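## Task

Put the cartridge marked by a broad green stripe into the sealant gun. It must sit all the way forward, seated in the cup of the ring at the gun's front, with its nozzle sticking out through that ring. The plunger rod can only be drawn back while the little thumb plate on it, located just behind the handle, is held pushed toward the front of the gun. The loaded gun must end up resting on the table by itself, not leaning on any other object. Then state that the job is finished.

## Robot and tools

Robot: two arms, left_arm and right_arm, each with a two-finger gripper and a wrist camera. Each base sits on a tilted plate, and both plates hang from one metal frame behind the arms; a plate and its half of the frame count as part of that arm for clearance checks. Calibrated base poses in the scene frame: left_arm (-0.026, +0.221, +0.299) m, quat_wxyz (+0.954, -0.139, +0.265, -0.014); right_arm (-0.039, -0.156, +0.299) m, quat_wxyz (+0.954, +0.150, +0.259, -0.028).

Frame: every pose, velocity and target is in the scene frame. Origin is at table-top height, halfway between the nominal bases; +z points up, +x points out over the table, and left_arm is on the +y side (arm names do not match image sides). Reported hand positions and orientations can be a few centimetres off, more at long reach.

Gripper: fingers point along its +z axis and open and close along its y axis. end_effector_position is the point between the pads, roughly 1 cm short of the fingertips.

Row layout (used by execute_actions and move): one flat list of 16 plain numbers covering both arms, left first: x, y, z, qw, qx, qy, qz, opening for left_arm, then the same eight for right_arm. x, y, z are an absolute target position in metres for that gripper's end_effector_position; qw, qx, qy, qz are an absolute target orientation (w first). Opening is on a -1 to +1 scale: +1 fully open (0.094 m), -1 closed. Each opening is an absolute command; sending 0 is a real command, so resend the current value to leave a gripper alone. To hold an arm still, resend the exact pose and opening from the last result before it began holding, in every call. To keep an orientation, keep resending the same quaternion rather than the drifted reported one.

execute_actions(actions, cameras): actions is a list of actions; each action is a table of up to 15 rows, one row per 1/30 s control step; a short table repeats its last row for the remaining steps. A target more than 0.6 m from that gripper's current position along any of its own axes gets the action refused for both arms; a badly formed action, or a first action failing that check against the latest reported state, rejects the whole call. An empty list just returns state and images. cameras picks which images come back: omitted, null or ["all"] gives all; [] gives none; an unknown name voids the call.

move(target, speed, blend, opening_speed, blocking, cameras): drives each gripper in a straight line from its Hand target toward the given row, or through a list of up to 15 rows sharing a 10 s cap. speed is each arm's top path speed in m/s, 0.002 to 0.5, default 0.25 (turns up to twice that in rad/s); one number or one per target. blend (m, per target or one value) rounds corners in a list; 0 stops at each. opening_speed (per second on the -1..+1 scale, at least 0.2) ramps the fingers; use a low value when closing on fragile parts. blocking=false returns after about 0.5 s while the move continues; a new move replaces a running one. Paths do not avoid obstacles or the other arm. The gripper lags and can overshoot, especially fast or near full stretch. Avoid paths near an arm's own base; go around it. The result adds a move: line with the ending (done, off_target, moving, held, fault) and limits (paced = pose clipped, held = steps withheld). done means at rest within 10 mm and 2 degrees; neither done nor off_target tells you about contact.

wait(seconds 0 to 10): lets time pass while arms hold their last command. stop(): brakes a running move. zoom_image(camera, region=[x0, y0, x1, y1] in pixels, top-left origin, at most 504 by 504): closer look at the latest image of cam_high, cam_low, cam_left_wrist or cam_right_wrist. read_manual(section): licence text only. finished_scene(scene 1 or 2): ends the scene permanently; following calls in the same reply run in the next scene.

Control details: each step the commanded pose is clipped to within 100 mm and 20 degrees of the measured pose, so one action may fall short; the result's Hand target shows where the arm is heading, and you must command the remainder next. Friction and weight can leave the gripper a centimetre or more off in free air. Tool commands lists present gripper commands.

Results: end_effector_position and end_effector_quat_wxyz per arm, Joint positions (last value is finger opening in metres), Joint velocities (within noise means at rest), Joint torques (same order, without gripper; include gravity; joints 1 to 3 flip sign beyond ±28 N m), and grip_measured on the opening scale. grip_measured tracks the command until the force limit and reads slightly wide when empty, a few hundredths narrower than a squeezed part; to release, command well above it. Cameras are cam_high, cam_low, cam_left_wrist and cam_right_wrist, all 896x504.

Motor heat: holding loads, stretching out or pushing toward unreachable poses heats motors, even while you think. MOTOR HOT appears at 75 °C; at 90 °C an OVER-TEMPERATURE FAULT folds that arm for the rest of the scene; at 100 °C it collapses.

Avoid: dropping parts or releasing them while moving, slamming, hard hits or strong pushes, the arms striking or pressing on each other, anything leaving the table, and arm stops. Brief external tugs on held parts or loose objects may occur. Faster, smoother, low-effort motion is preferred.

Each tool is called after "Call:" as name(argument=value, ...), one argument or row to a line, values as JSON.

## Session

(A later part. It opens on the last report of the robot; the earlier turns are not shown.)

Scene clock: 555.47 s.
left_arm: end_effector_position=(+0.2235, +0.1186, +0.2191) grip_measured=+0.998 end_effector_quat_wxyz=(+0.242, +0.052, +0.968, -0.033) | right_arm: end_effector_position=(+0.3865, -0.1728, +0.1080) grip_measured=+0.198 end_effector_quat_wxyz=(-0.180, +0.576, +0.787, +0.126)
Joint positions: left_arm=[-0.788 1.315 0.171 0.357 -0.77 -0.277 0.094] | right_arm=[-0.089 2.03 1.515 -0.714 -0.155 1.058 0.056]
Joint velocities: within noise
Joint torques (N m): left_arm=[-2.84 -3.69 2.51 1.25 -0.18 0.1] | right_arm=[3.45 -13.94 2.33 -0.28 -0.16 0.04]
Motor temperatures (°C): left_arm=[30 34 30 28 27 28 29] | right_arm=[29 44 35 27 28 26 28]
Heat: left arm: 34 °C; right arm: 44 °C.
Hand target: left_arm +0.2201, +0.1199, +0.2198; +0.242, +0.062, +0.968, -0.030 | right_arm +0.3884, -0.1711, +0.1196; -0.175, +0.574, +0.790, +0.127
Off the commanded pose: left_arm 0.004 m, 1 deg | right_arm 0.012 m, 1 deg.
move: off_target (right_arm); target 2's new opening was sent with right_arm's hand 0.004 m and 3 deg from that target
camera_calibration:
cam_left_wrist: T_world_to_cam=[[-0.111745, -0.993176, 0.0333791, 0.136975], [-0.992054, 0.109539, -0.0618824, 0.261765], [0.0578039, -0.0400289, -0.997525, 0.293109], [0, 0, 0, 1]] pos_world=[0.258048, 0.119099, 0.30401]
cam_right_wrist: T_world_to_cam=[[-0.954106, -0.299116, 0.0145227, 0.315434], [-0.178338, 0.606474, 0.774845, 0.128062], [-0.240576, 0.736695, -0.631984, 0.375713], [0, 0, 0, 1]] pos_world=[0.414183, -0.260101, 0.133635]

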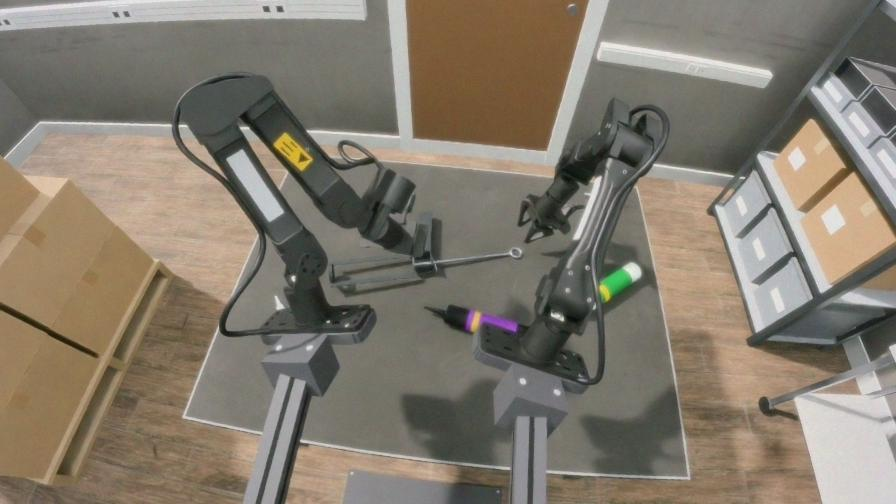

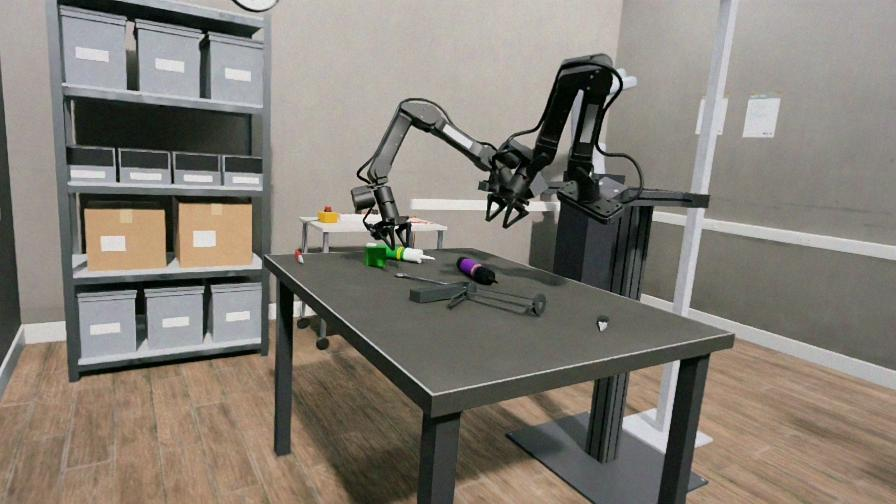

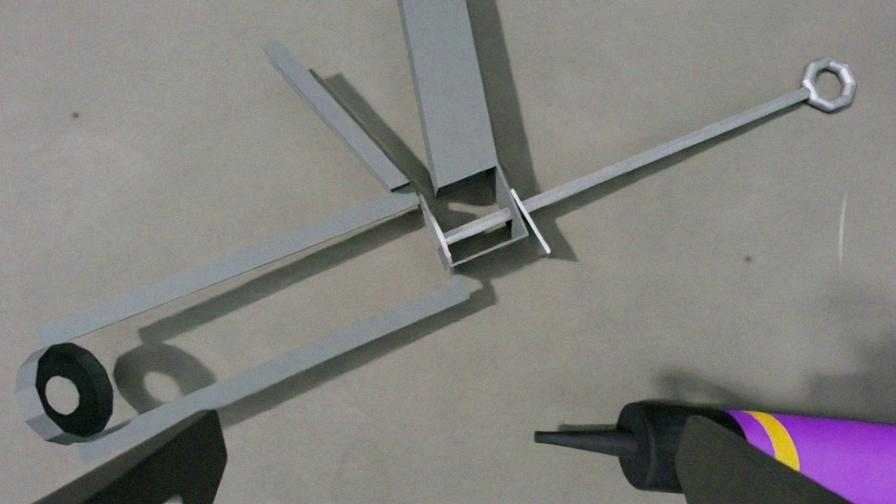

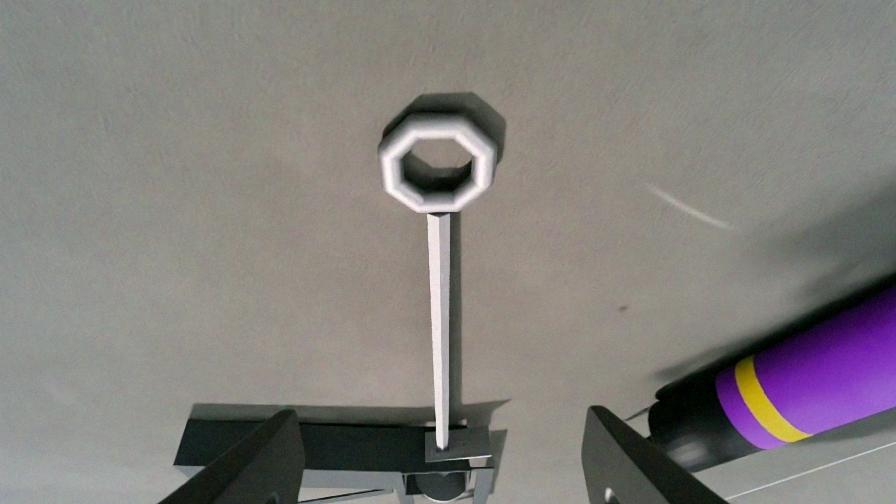

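Call:
move(
  target=[0.13, 0.26, 0.14, 0.4945, -0.128, 0.8565, 0.0739, 1, 0.29, -0.36, 0.22, -0.006, 0.988, 0.155, -0.001, 1],
  speed=0.2,
)

Scene clock: 632.13 s.
left_arm: end_effector_position=(+0.1310, +0.2570, +0.1410) grip_measured=+0.998 end_effector_quat_wxyz=(+0.314, -0.244, +0.878, +0.267) | right_arm: end_effector_position=(+0.2874, -0.3571, +0.2092) grip_measured=+0.998 end_effector_quat_wxyz=(-0.040, +0.974, +0.223, +0.016)
Joint positions: left_arm=[-0.594 2.715 0.117 1.558 -1.376 -0.884 0.094] | right_arm=[-0.552 1.423 1.079 -0.658 -0.11 2.09 0.094]
Joint velocities: within noise
Joint torques (N m): left_arm=[-2.95 -2.5 -3.93 0.91 -0.56 -0.15] | right_arm=[-0.84 -10.97 4.98 0.04 -0.12 0.07]
Motor temperatures (°C): left_arm=[30 32 30 29 27 28 28] | right_arm=[30 50 34 27 28 26 27]
Heat: left arm: 32 °C; right arm: 50 °C.
Hand target: left_arm +0.1296, +0.2591, +0.1406; +0.320, -0.249, +0.872, +0.274 | right_arm +0.2897, -0.3603, +0.2197; -0.034, +0.975, +0.217, +0.023
Off the commanded pose: left_arm 0.003 m, 33 deg; orientation clipped | right_arm 0.011 m, 9 deg.
joint sent to its limit (left arm) — joint 4 (wrist pitch), upper limit. The joint targets are off in orientation, not in position.
joint sent to its limit (right arm) — joint 6 (wrist roll), upper limit. The joint targets are off in orientation, not in position.
move: off_target (left_arm, right_arm); limits=paced
camera_calibration:
cam_left_wrist: T_world_to_cam=[[0.599965, -0.733441, -0.31954, 0.15648], [-0.794409, -0.498923, -0.346396, 0.32058], [0.0946352, 0.46167, -0.881989, 0.0760044], [0, 0, 0, 1]] pos_world=[0.153597, 0.239625, 0.228084]
cam_right_wrist: T_world_to_cam=[[-0.427882, 0.900712, 0.07506, 0.428802], [0.811691, 0.346402, 0.47028, -0.169969], [0.397586, 0.26215, -0.879319, 0.250505], [0, 0, 0, 1]] pos_world=[0.221842, -0.393019, 0.268021]

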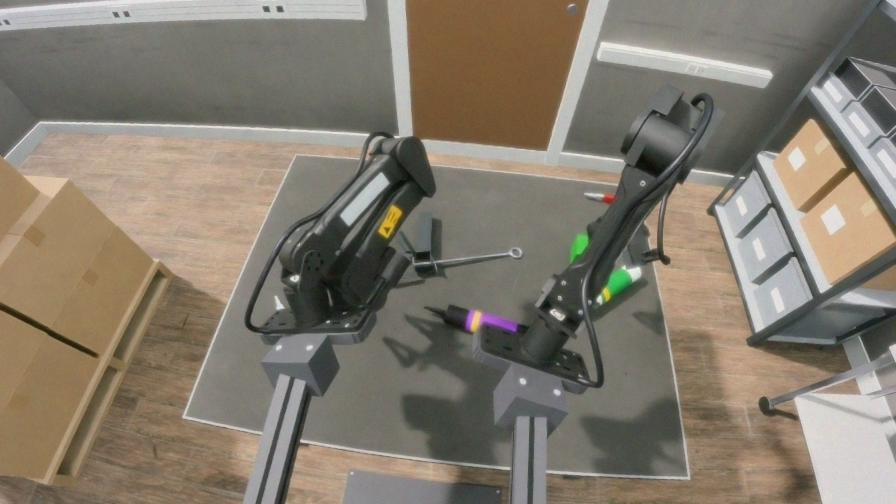

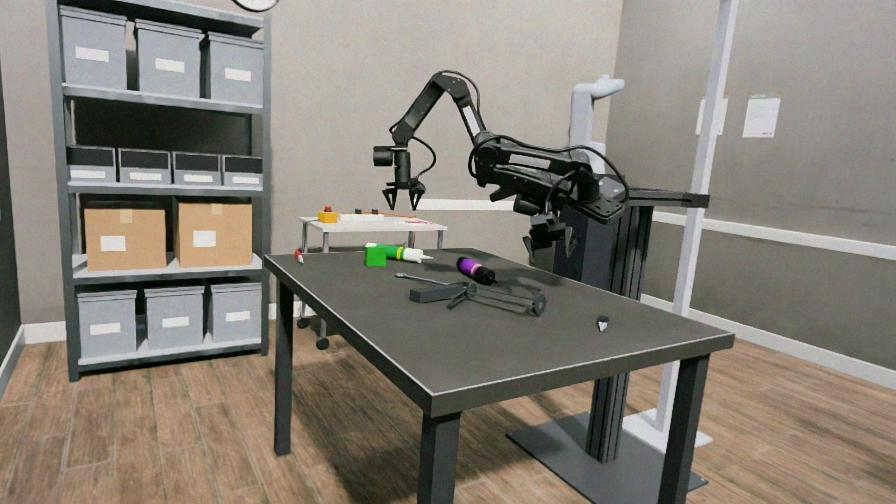

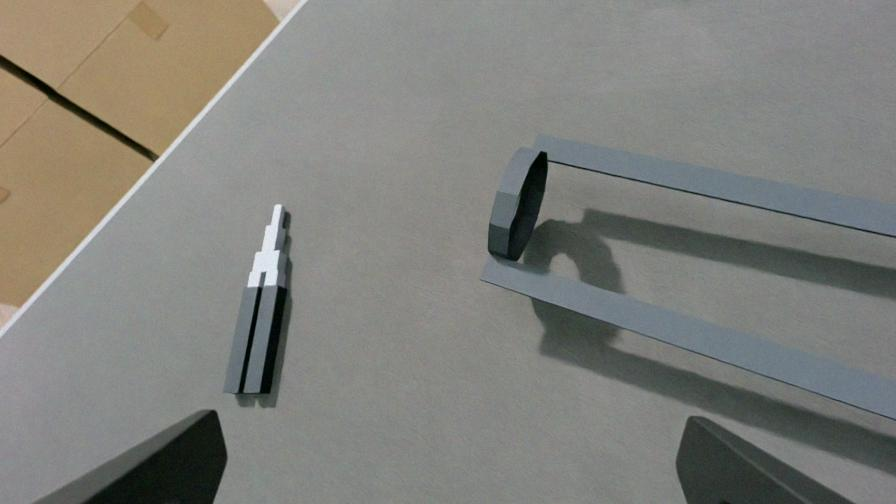

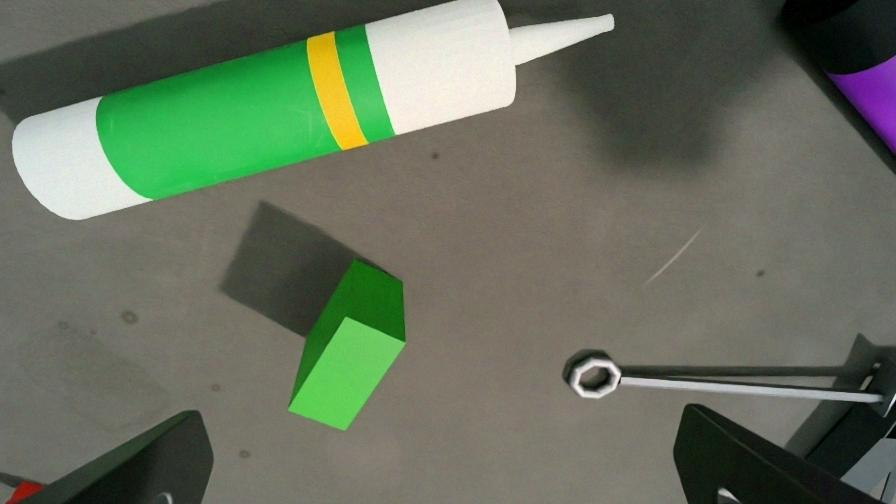

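Call:
move(
  target=[
    [0.16, 0.26, 0.2, 0.242, 0.062, 0.968, -0.03, 1, 0.30, -0.27, 0.10, -0.0393, 0.434, 0.8998, 0.019, -0.9],
    [0.20, 0.30, 0.24, 0.242, 0.062, 0.968, -0.03, 1, 0.30, -0.27, 0.045, -0.0393, 0.434, 0.8998, 0.019, -0.9],
  ],
  speed=[0.2,0.05],
)

Scene clock: 710.87 s.
left_arm: end_effector_position=(+0.1811, +0.2695, +0.2101) grip_measured=+0.998 end_effector_quat_wxyz=(+0.192, -0.101, +0.966, +0.139) | right_arm: end_effector_position=(+0.3060, -0.2736, +0.1010) grip_measured=-0.898 end_effector_quat_wxyz=(-0.031, +0.440, +0.897, +0.024)
Joint positions: left_arm=[-0.344 0.708 0.009 -0.069 -0.817 -0.261 0.094] | right_arm=[-0.269 1.748 0.988 -0.273 0.075 0.552 0.005]
Joint velocities: within noise
Joint torques (N m): left_arm=[-0.59 0.06 4.15 1.13 -0.21 -0.09] | right_arm=[1.42 -7.56 1.88 0.25 0.07 -0.03]
Motor temperatures (°C): left_arm=[30 32 30 29 27 28 28] | right_arm=[29 44 34 27 28 26 27]
Heat: left arm: 32 °C; right arm: 44 °C.
Hand target: left_arm +0.1795, +0.2684, +0.2093; +0.189, -0.098, +0.967, +0.138 | right_arm +0.2999, -0.2700, +0.0945; -0.039, +0.434, +0.900, +0.019
Off the commanded pose: left_arm 0.047 m, 28 deg | right_arm 0.056 m, 1 deg.
move: held (left_arm; a check stopped the path), off_target (right_arm; braked when a check withheld steps of left_arm); path passed 1 of 2 targets; limits=paced,held
pose unreachable (left arm): on one or more control steps of this call, first in action 0 (counted from 0), this arm could not follow its commanded pose, so it was not sent that pose on those steps. It may still have moved: this result reports where it is.
cause: moving toward the commanded pose would bring two parts of the arm too close to each other (its upper arm (the part past joint 2) and its wrist (the part past joint 5), with joints 3 (elbow) to 5 (wrist yaw) between them).
camera_calibration:
cam_left_wrist: T_world_to_cam=[[0.250883, -0.938937, -0.235489, 0.25864], [-0.965646, -0.259768, 0.00697049, 0.282958], [-0.0677174, 0.22565, -0.971852, 0.238369], [0, 0, 0, 1]] pos_world=[0.224491, 0.262562, 0.290594]
cam_right_wrist: T_world_to_cam=[[-0.795896, -0.605295, -0.0129268, 0.0790996], [-0.530435, 0.686853, 0.496862, 0.338031], [-0.291869, 0.402307, -0.867733, 0.374158], [0, 0, 0, 1]] pos_world=[0.351464, -0.334826, 0.157737]

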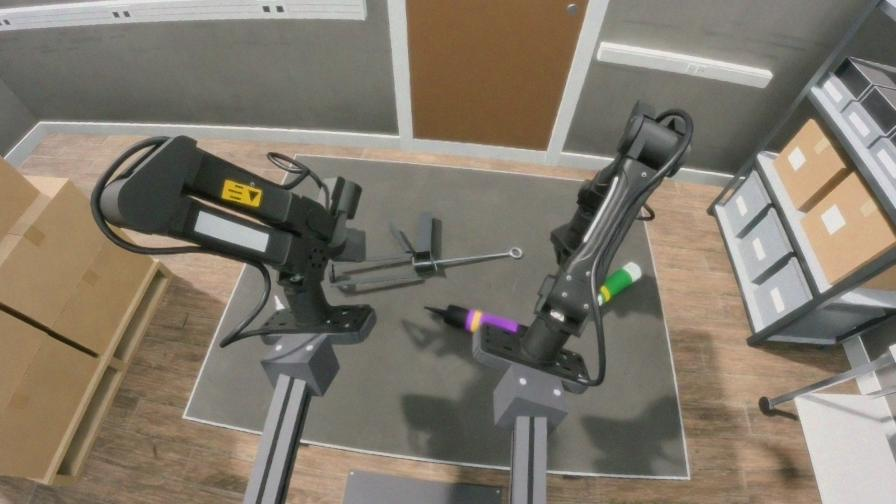

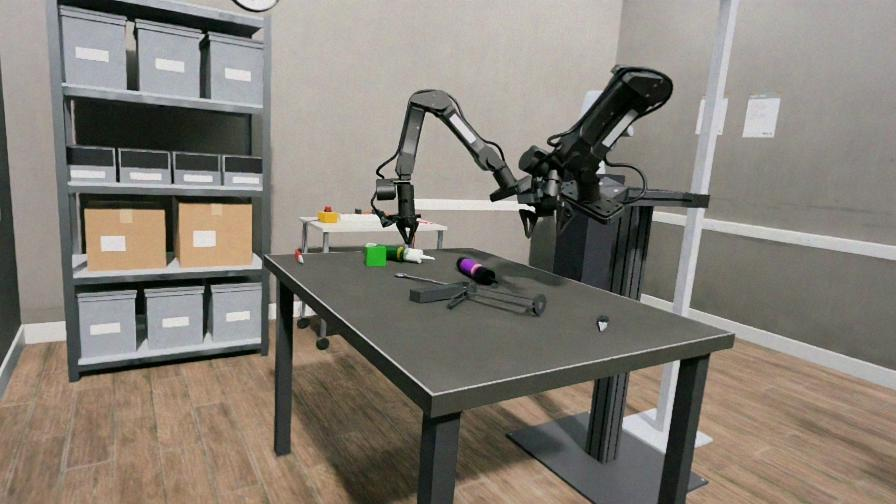

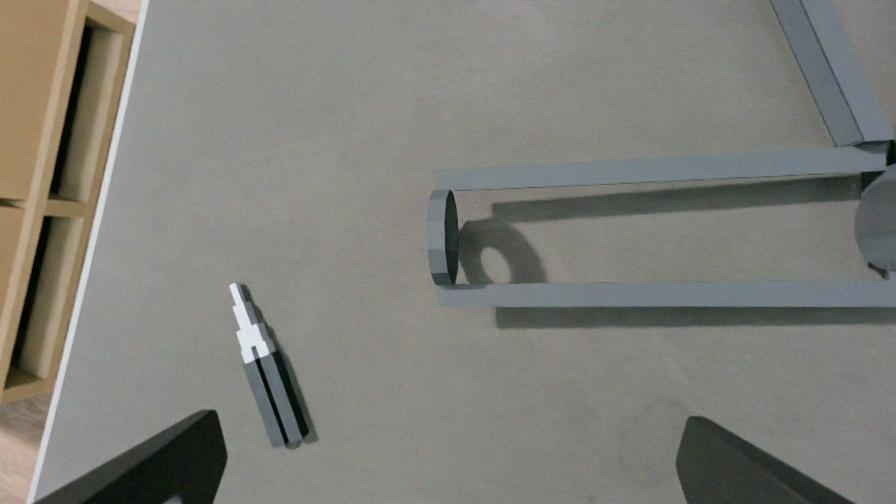

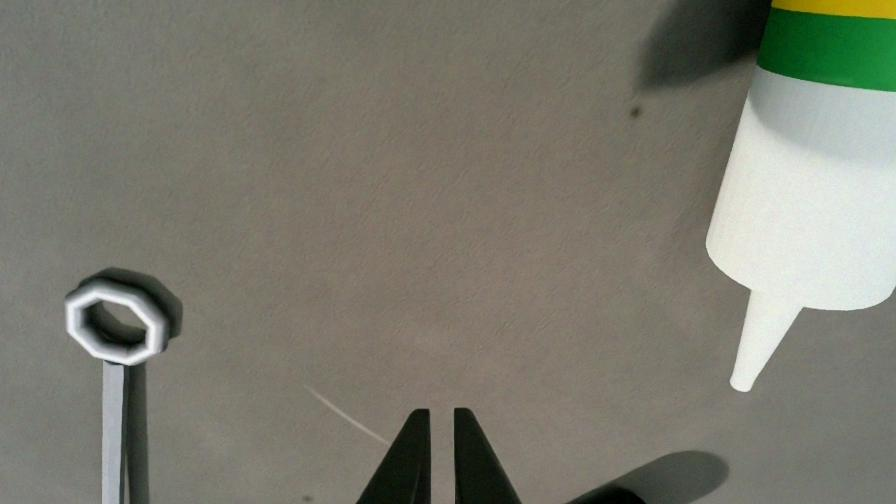

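Call:
move(
  target=[
    [0.19, 0.30, 0.22, 0.3303, 0.2432, 0.9077, -0.0885, 1, 0.30, -0.27, 0.035, -0.0393, 0.434, 0.8998, 0.019, -0.9],
  ],
  speed=[0.1],
  cameras=["cam_left_wrist","cam_right_wrist","cam_low"],
)

Call:
move(
  target=[
    [0.15, 0.365, 0.15, 0.3303, 0.2432, 0.9077, -0.0885, 1, 0.30, -0.27, 0.000, -0.0393, 0.434, 0.8998, 0.019, -0.9],
  ],
  speed=[0.05],
  cameras=["cam_left_wrist","cam_right_wrist","cam_low"],
)

Scene clock: 743.37 s.
left_arm: end_effector_position=(+0.1903, +0.2800, +0.2167) grip_measured=+0.998 end_effector_quat_wxyz=(+0.205, -0.070, +0.970, +0.112) | right_arm: end_effector_position=(+0.3029, -0.2707, +0.0882) grip_measured=-0.898 end_effector_quat_wxyz=(-0.035, +0.438, +0.898, +0.024)
Joint positions: left_arm=[-0.161 0.469 0.009 -0.158 -0.613 -0.029 0.094] | right_arm=[-0.269 1.792 0.988 -0.237 0.075 0.547 0.005]
Joint velocities: within noise
Joint torques (N m): left_arm=[0.03 0.39 5.31 1.36 -0.15 -0.03] | right_arm=[1.03 -7.38 2.47 0.28 0.05 -0.09]
Motor temperatures (°C): left_arm=[30 31 30 29 27 28 27] | right_arm=[29 40 33 27 28 26 27]
Heat: left arm: 31 °C; right arm: 40 °C.
Hand target: left_arm +0.1899, +0.2796, +0.2166; +0.204, -0.070, +0.970, +0.112 | right_arm +0.2998, -0.2699, +0.0819; -0.040, +0.434, +0.900, +0.019
Off the commanded pose: left_arm 0.020 m, 46 deg | right_arm 0.053 m, 1 deg.
move: held (left_arm; a check stopped the path), off_target (right_arm; braked when a check withheld steps of left_arm); limits=held
pose unreachable (left arm): on one or more control steps of this call, first in action 0 (counted from 0), this arm could not follow its commanded pose, so it was not sent that pose on those steps. It may still have moved: this result reports where it is.
cause: moving toward the commanded pose would bring two parts of the arm too close to each other (its upper arm (the part past joint 2) and its wrist (the part past joint 5), with joints 3 (elbow) to 5 (wrist yaw) between them).
camera_calibration:
cam_left_wrist: T_world_to_cam=[[0.185629, -0.963224, -0.19427, 0.277979], [-0.982093, -0.18834, -0.00458607, 0.280063], [-0.0321714, 0.191642, -0.980937, 0.247773], [0, 0, 0, 1]] pos_world=[0.231419, 0.273019, 0.298337]
cam_right_wrist: T_world_to_cam=[[-0.792561, -0.609729, -0.00881076, 0.0756504], [-0.530675, 0.682541, 0.502516, 0.339164], [-0.300385, 0.40295, -0.864523, 0.363457], [0, 0, 0, 1]] pos_world=[0.34912, -0.331822, 0.144449]
Images, in order (width x height): cam_low 896x504, cam_left_wrist 896x504, cam_right_wrist 896x504.

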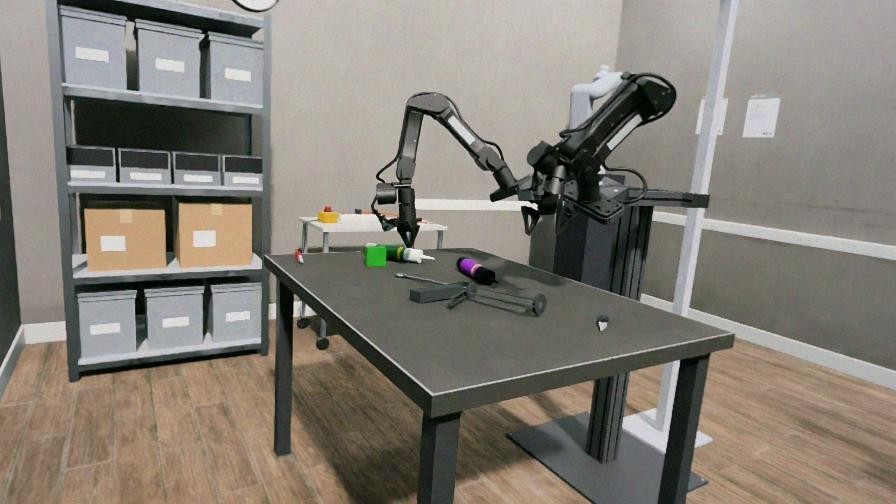

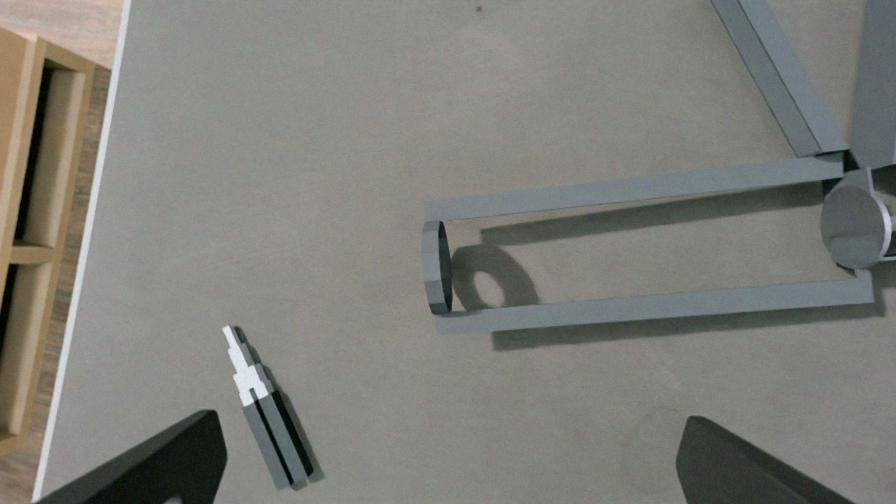

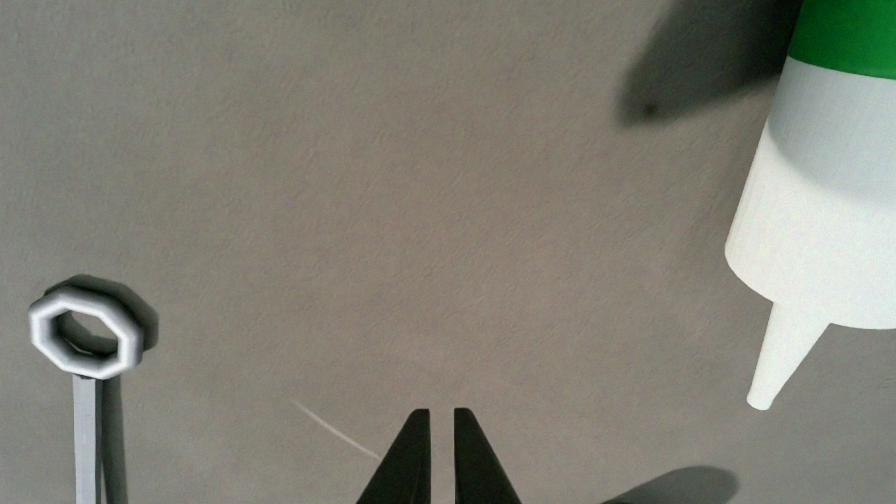

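Scene clock: 752.17 s.
left_arm: end_effector_position=(+0.1521, +0.3684, +0.1500) grip_measured=+0.998 end_effector_quat_wxyz=(+0.324, +0.255, +0.908, -0.079) | right_arm: end_effector_position=(+0.3253, -0.2841, +0.0229) grip_measured=-0.898 end_effector_quat_wxyz=(+0.008, +0.438, +0.899, +0.004)
Joint positions: left_arm=[1.296 1.758 0.403 0.087 1.094 1.825 0.094] | right_arm=[-0.28 2.04 1.096 -0.015 0.116 0.53 0.005]
Joint velocities: within noise
Joint torques (N m): left_arm=[3.14 -3.62 0.21 0.06 0.47 0.1] | right_arm=[-0.08 -4.64 2.17 0.03 -0.47 -0.11]
Motor temperatures (°C): left_arm=[30 31 30 29 27 28 27] | right_arm=[29 39 33 27 28 26 26]
Heat: left arm: 31 °C; right arm: 39 °C.
Hand target: left_arm +0.1502, +0.3652, +0.1501; +0.330, +0.243, +0.908, -0.088 | right_arm +0.2991, -0.2698, +0.0032; -0.039, +0.435, +0.899, +0.019
Off the commanded pose: left_arm 0.004 m, 2 deg | right_arm 0.037 m, 6 deg.
move: off_target (right_arm)
camera_calibration:
cam_left_wrist: T_world_to_cam=[[-0.50949, -0.860039, -0.0274522, 0.399965], [-0.830283, 0.499739, -0.24676, 0.0187132], [0.225942, -0.102929, -0.968688, 0.231534], [0, 0, 0, 1]] pos_world=[0.167002, 0.358465, 0.239882]
cam_right_wrist: T_world_to_cam=[[-0.7927, -0.609517, -0.0107863, 0.0848276], [-0.557029, 0.717023, 0.419042, 0.413275], [-0.247679, 0.338183, -0.907903, 0.284574], [0, 0, 0, 1]] pos_world=[0.367932, -0.340862, 0.086101]
Images, in order (width x height): cam_low 896x504, cam_left_wrist 896x504, cam_right_wrist 896x504.

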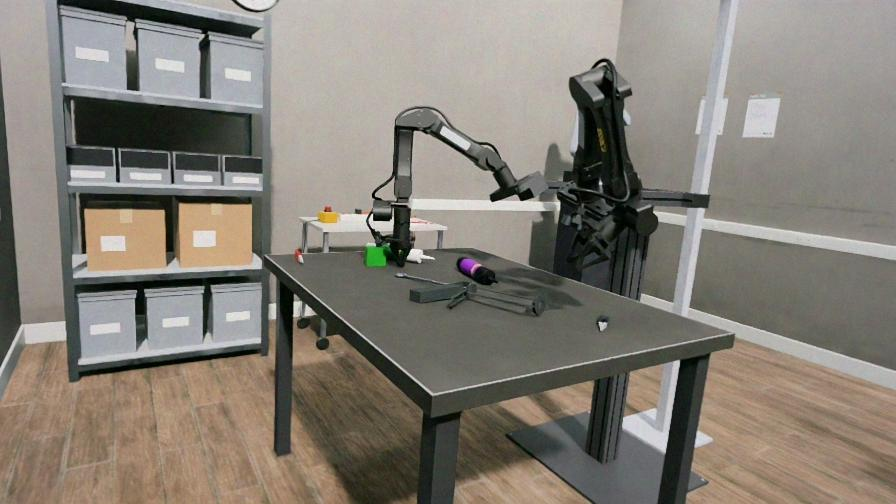

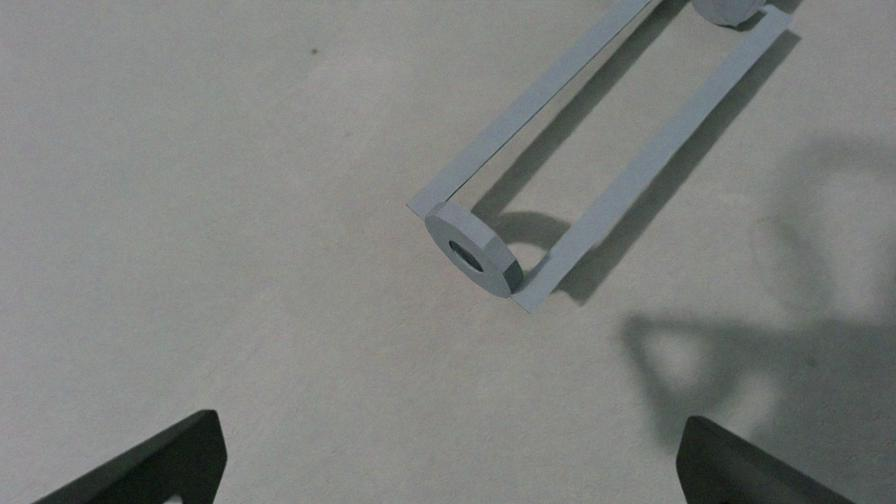

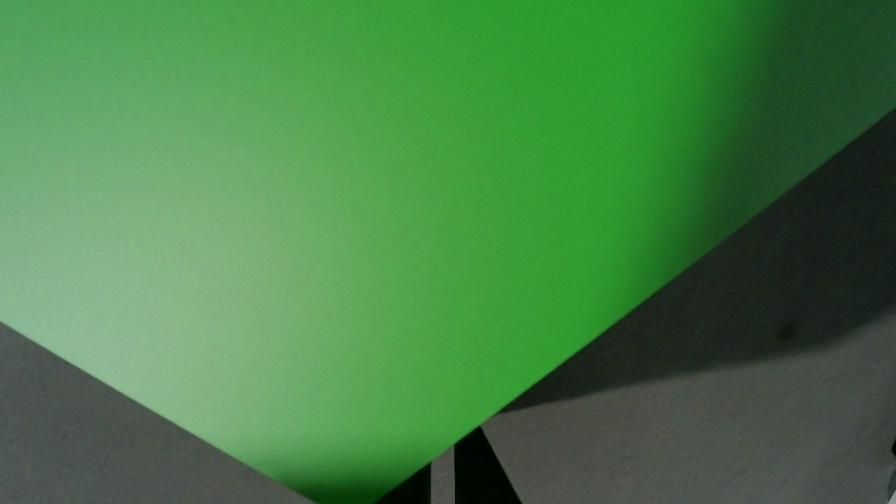

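Call:
move(
  target=[
    [0.15, 0.365, 0.15, 0.3303, 0.2432, 0.9077, -0.0885, 1, 0.32, -0.28, 0.12, -0.0393, 0.434, 0.8998, 0.019, -0.9],
    [0.15, 0.365, 0.15, 0.3303, 0.2432, 0.9077, -0.0885, 1, 0.27, -0.40, 0.20, -0.0393, 0.434, 0.8998, 0.019, 1],
  ],
  speed=[0.1,0.15],
  cameras=["cam_right_wrist","cam_high"],
)

Scene clock: 765.13 s.
left_arm: end_effector_position=(+0.1521, +0.3681, +0.1501) grip_measured=+0.998 end_effector_quat_wxyz=(+0.324, +0.255, +0.908, -0.079) | right_arm: end_effector_position=(+0.2603, -0.3937, +0.1878) grip_measured=+0.998 end_effector_quat_wxyz=(-0.059, +0.437, +0.898, +0.021)
Joint positions: left_arm=[1.296 1.758 0.403 0.085 1.094 1.826 0.094] | right_arm=[-0.67 1.55 1.162 -0.708 -0.109 0.195 0.094]
Joint velocities: within noise
Joint torques (N m): left_arm=[3.11 -3.45 0.27 0.07 0.45 0.08] | right_arm=[-1.01 -11.49 5.82 -0.05 -0.09 -0.06]
Motor temperatures (°C): left_arm=[30 31 30 28 27 28 27] | right_arm=[29 39 33 27 28 26 26]
Heat: left arm: 31 °C; right arm: 39 °C.
Hand target: left_arm +0.1501, +0.3652, +0.1501; +0.330, +0.243, +0.908, -0.088 | right_arm +0.2698, -0.3999, +0.1999; -0.039, +0.434, +0.900, +0.019
Off the commanded pose: left_arm 0.004 m, 2 deg | right_arm 0.017 m, 2 deg.
move: off_target (right_arm); target 2's new opening was sent with right_arm's hand 0.017 m and 2 deg from that target
camera_calibration:
cam_right_wrist: T_world_to_cam=[[-0.790411, -0.612297, 0.0184934, -0.0389447], [-0.508807, 0.673029, 0.536793, 0.334566], [-0.341124, 0.414878, -0.843511, 0.497761], [0, 0, 0, 1]] pos_world=[0.309245, -0.455528, 0.240994]
Images, in order (width x height): cam_high 896x504, cam_right_wrist 896x504.

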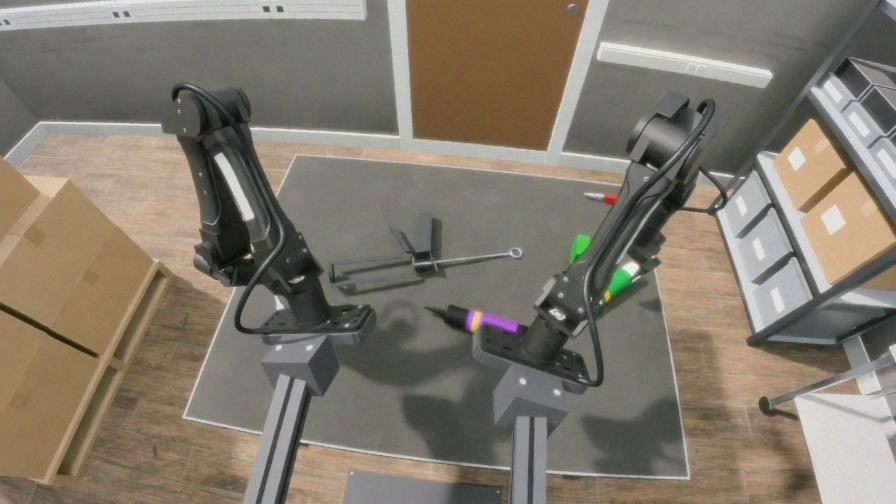

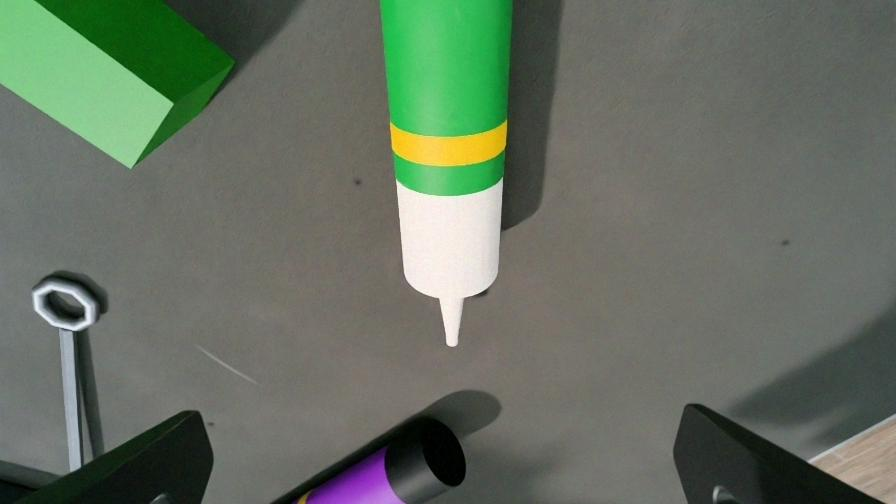

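Call:
move(
  target=[
    [0.15, 0.365, 0.15, 0.3303, 0.2432, 0.9077, -0.0885, 1, 0.29, -0.435, 0.09, -0.0393, 0.434, 0.8998, 0.019, 1],
  ],
  speed=[0.1],
  cameras=["cam_right_wrist","cam_low"],
)

Scene clock: 779.33 s.
left_arm: end_effector_position=(+0.1520, +0.3680, +0.1501) grip_measured=+0.998 end_effector_quat_wxyz=(+0.324, +0.255, +0.908, -0.079) | right_arm: end_effector_position=(+0.2877, -0.4280, +0.0947) grip_measured=+0.998 end_effector_quat_wxyz=(-0.045, +0.433, +0.900, +0.019)
Joint positions: left_arm=[1.296 1.758 0.403 0.084 1.094 1.826 0.094] | right_arm=[-0.67 1.905 1.347 -0.51 -0.113 0.189 0.094]
Joint velocities: within noise
Joint torques (N m): left_arm=[3.08 -3.48 0.14 0.03 0.46 0.04] | right_arm=[-1.95 -9.26 5.45 0.22 -0.08 -0.06]
Motor temperatures (°C): left_arm=[30 32 29 28 27 28 27] | right_arm=[29 39 34 27 28 26 26]
Heat: left arm: 32 °C; right arm: 39 °C.
Hand target: left_arm +0.1501, +0.3651, +0.1500; +0.330, +0.243, +0.908, -0.088 | right_arm +0.2898, -0.4350, +0.0902; -0.039, +0.434, +0.900, +0.019
Off the commanded pose: left_arm 0.004 m, 2 deg | right_arm 0.009 m, 1 deg.
move: done
camera_calibration:
cam_right_wrist: T_world_to_cam=[[-0.785544, -0.618744, 0.0086991, -0.0397543], [-0.527088, 0.676412, 0.514437, 0.430378], [-0.324189, 0.399528, -0.857484, 0.432643], [0, 0, 0, 1]] pos_world=[0.335877, -0.488564, 0.149927]
Images, in order (width x height): cam_low 896x504, cam_right_wrist 896x504.

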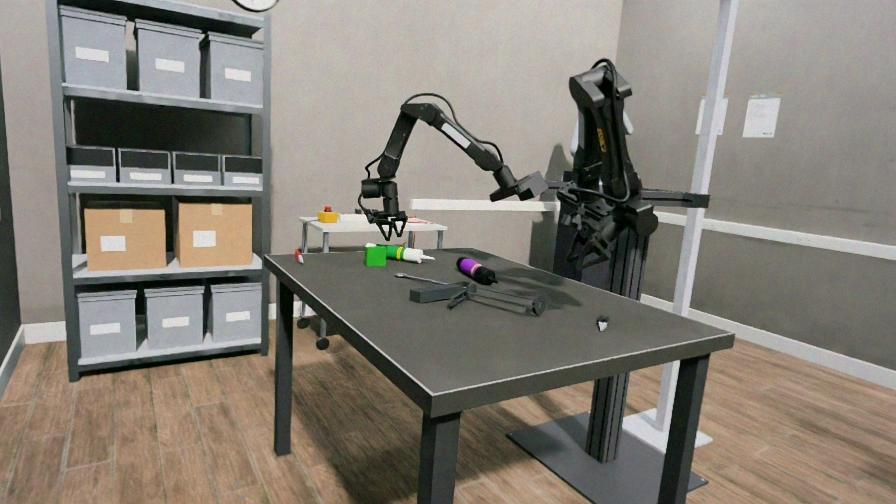

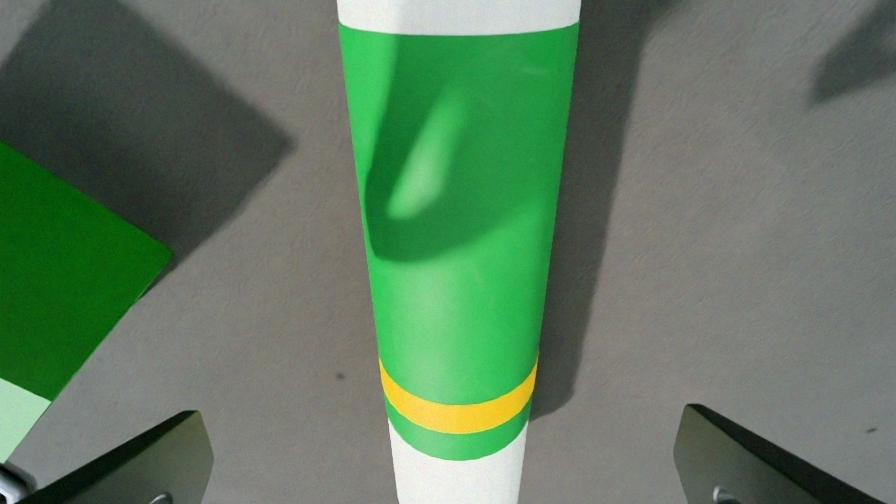

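Call:
move(
  target=[
    [0.15, 0.365, 0.15, 0.3303, 0.2432, 0.9077, -0.0885, 1, 0.287, -0.441, 0.055, -0.0393, 0.434, 0.8998, 0.019, 0.5],
  ],
  speed=[0.08],
  cameras=["cam_right_wrist","cam_low"],
)

Call:
zoom_image(
  camera="cam_low",
  region=[330, 200, 490, 300],
)

Scene clock: 794.90 s.
left_arm: end_effector_position=(+0.1520, +0.3679, +0.1501) grip_measured=+0.998 end_effector_quat_wxyz=(+0.324, +0.255, +0.908, -0.079) | right_arm: end_effector_position=(+0.2876, -0.4356, +0.0609) grip_measured=+0.502 end_effector_quat_wxyz=(-0.042, +0.432, +0.900, +0.018)
Joint positions: left_arm=[1.296 1.758 0.403 0.084 1.094 1.827 0.094] | right_arm=[-0.677 2.018 1.397 -0.442 -0.116 0.182 0.071]
Joint velocities: within noise
Joint torques (N m): left_arm=[3.1 -3.56 0.23 0.08 0.44 0.1] | right_arm=[-2.1 -9.5 4.67 0.19 -0.11 -0.09]
Motor temperatures (°C): left_arm=[30 32 29 28 27 28 27] | right_arm=[29 40 34 27 28 26 26]
Heat: left arm: 32 °C; right arm: 40 °C.
Hand target: left_arm +0.1501, +0.3651, +0.1500; +0.330, +0.243, +0.908, -0.088 | right_arm +0.2869, -0.4410, +0.0553; -0.039, +0.434, +0.900, +0.019
Off the commanded pose: left_arm 0.004 m, 2 deg | right_arm 0.008 m, 0 deg.
move: done
camera_calibration:
cam_right_wrist: T_world_to_cam=[[-0.784984, -0.619474, 0.00717591, -0.0446667], [-0.530187, 0.677743, 0.509476, 0.454621], [-0.320471, 0.396126, -0.860455, 0.404298], [0, 0, 0, 1]] pos_world=[0.335537, -0.495939, 0.116582]
Images, in order (width x height): cam_low 896x504, cam_right_wrist 896x504.

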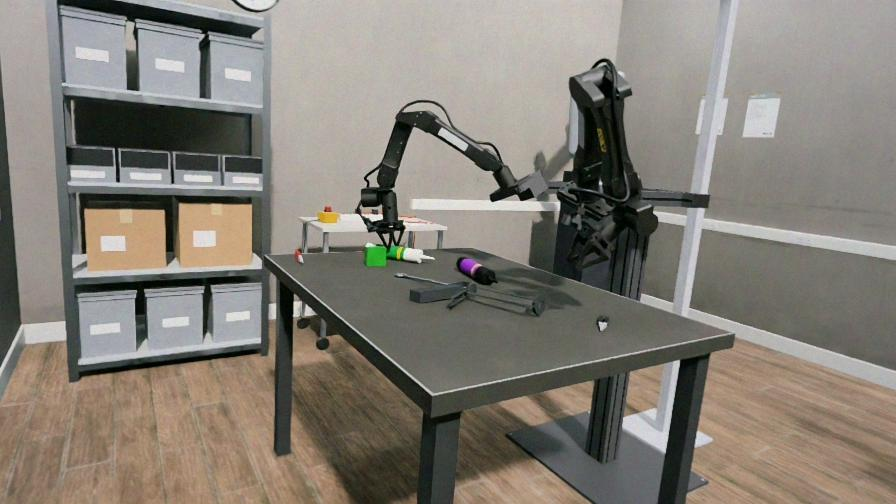

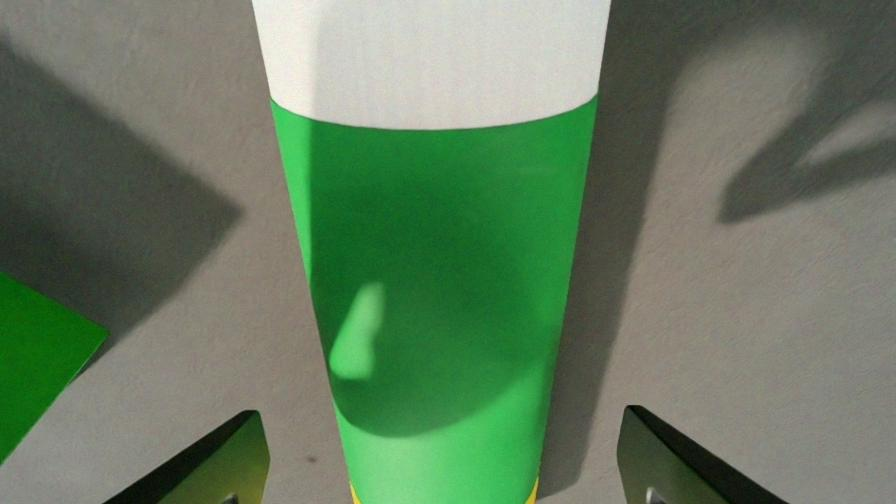

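Scaled by 3.150.

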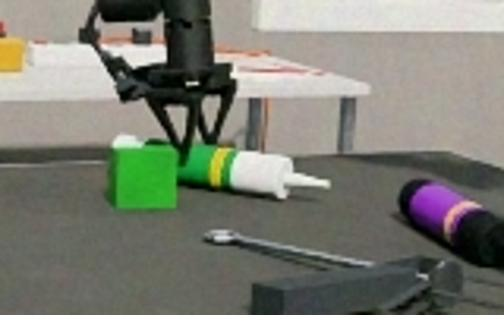

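Call:
move(
  target=[
    [0.15, 0.365, 0.15, 0.3303, 0.2432, 0.9077, -0.0885, 1, 0.287, -0.442, 0.030, -0.0393, 0.434, 0.8998, 0.019, 0.5],
  ],
  speed=[0.06],
  cameras=["cam_right_wrist","cam_low"],
)

Call:
zoom_image(
  camera="cam_low",
  region=[330, 200, 490, 300],
)

Scene clock: 808.83 s.
left_arm: end_effector_position=(+0.1521, +0.3679, +0.1501) grip_measured=+0.998 end_effector_quat_wxyz=(+0.324, +0.255, +0.908, -0.079) | right_arm: end_effector_position=(+0.2875, -0.4387, +0.0368) grip_measured=+0.502 end_effector_quat_wxyz=(-0.041, +0.432, +0.901, +0.018)
Joint positions: left_arm=[1.296 1.758 0.403 0.084 1.095 1.827 0.094] | right_arm=[-0.677 2.098 1.437 -0.399 -0.117 0.182 0.071]
Joint velocities: within noise
Joint torques (N m): left_arm=[3.25 -3.59 0.17 0.04 0.46 0.06] | right_arm=[-1.8 -9.54 4.34 0.22 -0.06 -0.02]
Motor temperatures (°C): left_arm=[30 32 29 28 27 28 27] | right_arm=[29 42 34 27 28 26 26]
Heat: left arm: 32 °C; right arm: 42 °C.
Hand target: left_arm +0.1501, +0.3652, +0.1501; +0.330, +0.243, +0.908, -0.088 | right_arm +0.2869, -0.4420, +0.0302; -0.039, +0.434, +0.900, +0.019
Off the commanded pose: left_arm 0.004 m, 2 deg | right_arm 0.008 m, 0 deg.
move: done
camera_calibration:
cam_right_wrist: T_world_to_cam=[[-0.784851, -0.619652, 0.00627652, -0.0465455], [-0.531505, 0.678343, 0.507299, 0.469726], [-0.318607, 0.394819, -0.861747, 0.383726], [0, 0, 0, 1]] pos_world=[0.335388, -0.49898, 0.092675]
Images, in order (width x height): cam_low 896x504, cam_right_wrist 896x504.

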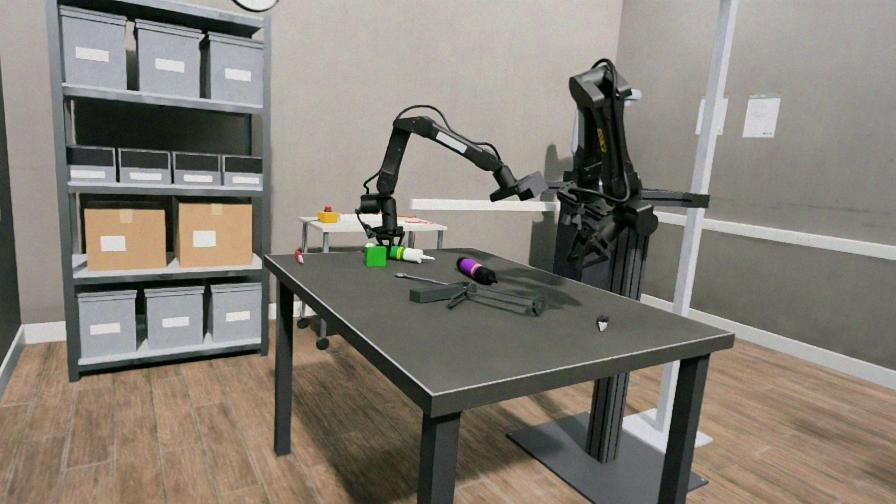

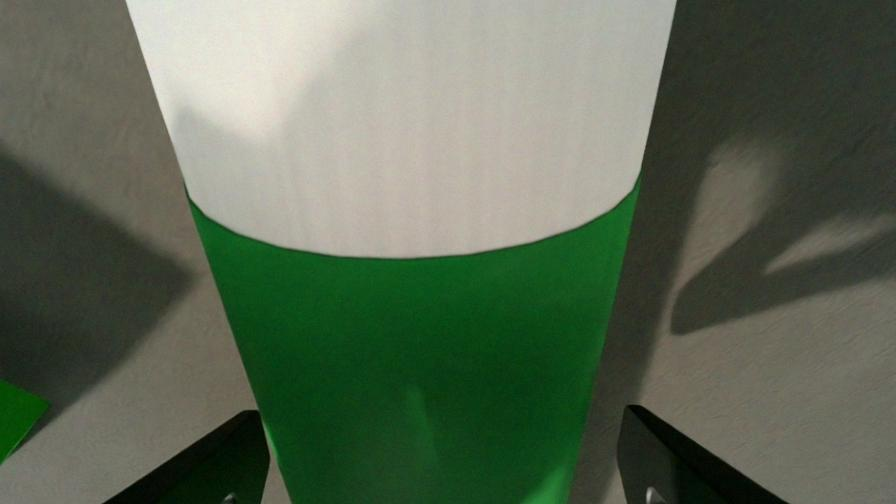

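Scaled by 3.150.

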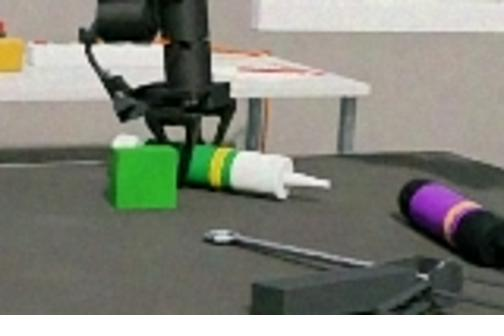

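Call:
move(
  target=[
    [0.15, 0.365, 0.15, 0.3303, 0.2432, 0.9077, -0.0885, 1, 0.290, -0.4395, 0.032, -0.0393, 0.434, 0.8998, 0.019, 0.5],
    [0.15, 0.365, 0.15, 0.3303, 0.2432, 0.9077, -0.0885, 1, 0.290, -0.4395, 0.032, -0.0393, 0.434, 0.8998, 0.019, -0.3],
  ],
  speed=[0.06],
  opening_speed=0.4,
  cameras=["cam_right_wrist","cam_low"],
)

speed must be one number or one for each of the 2 targets, got a list of 1; nothing of the call was run


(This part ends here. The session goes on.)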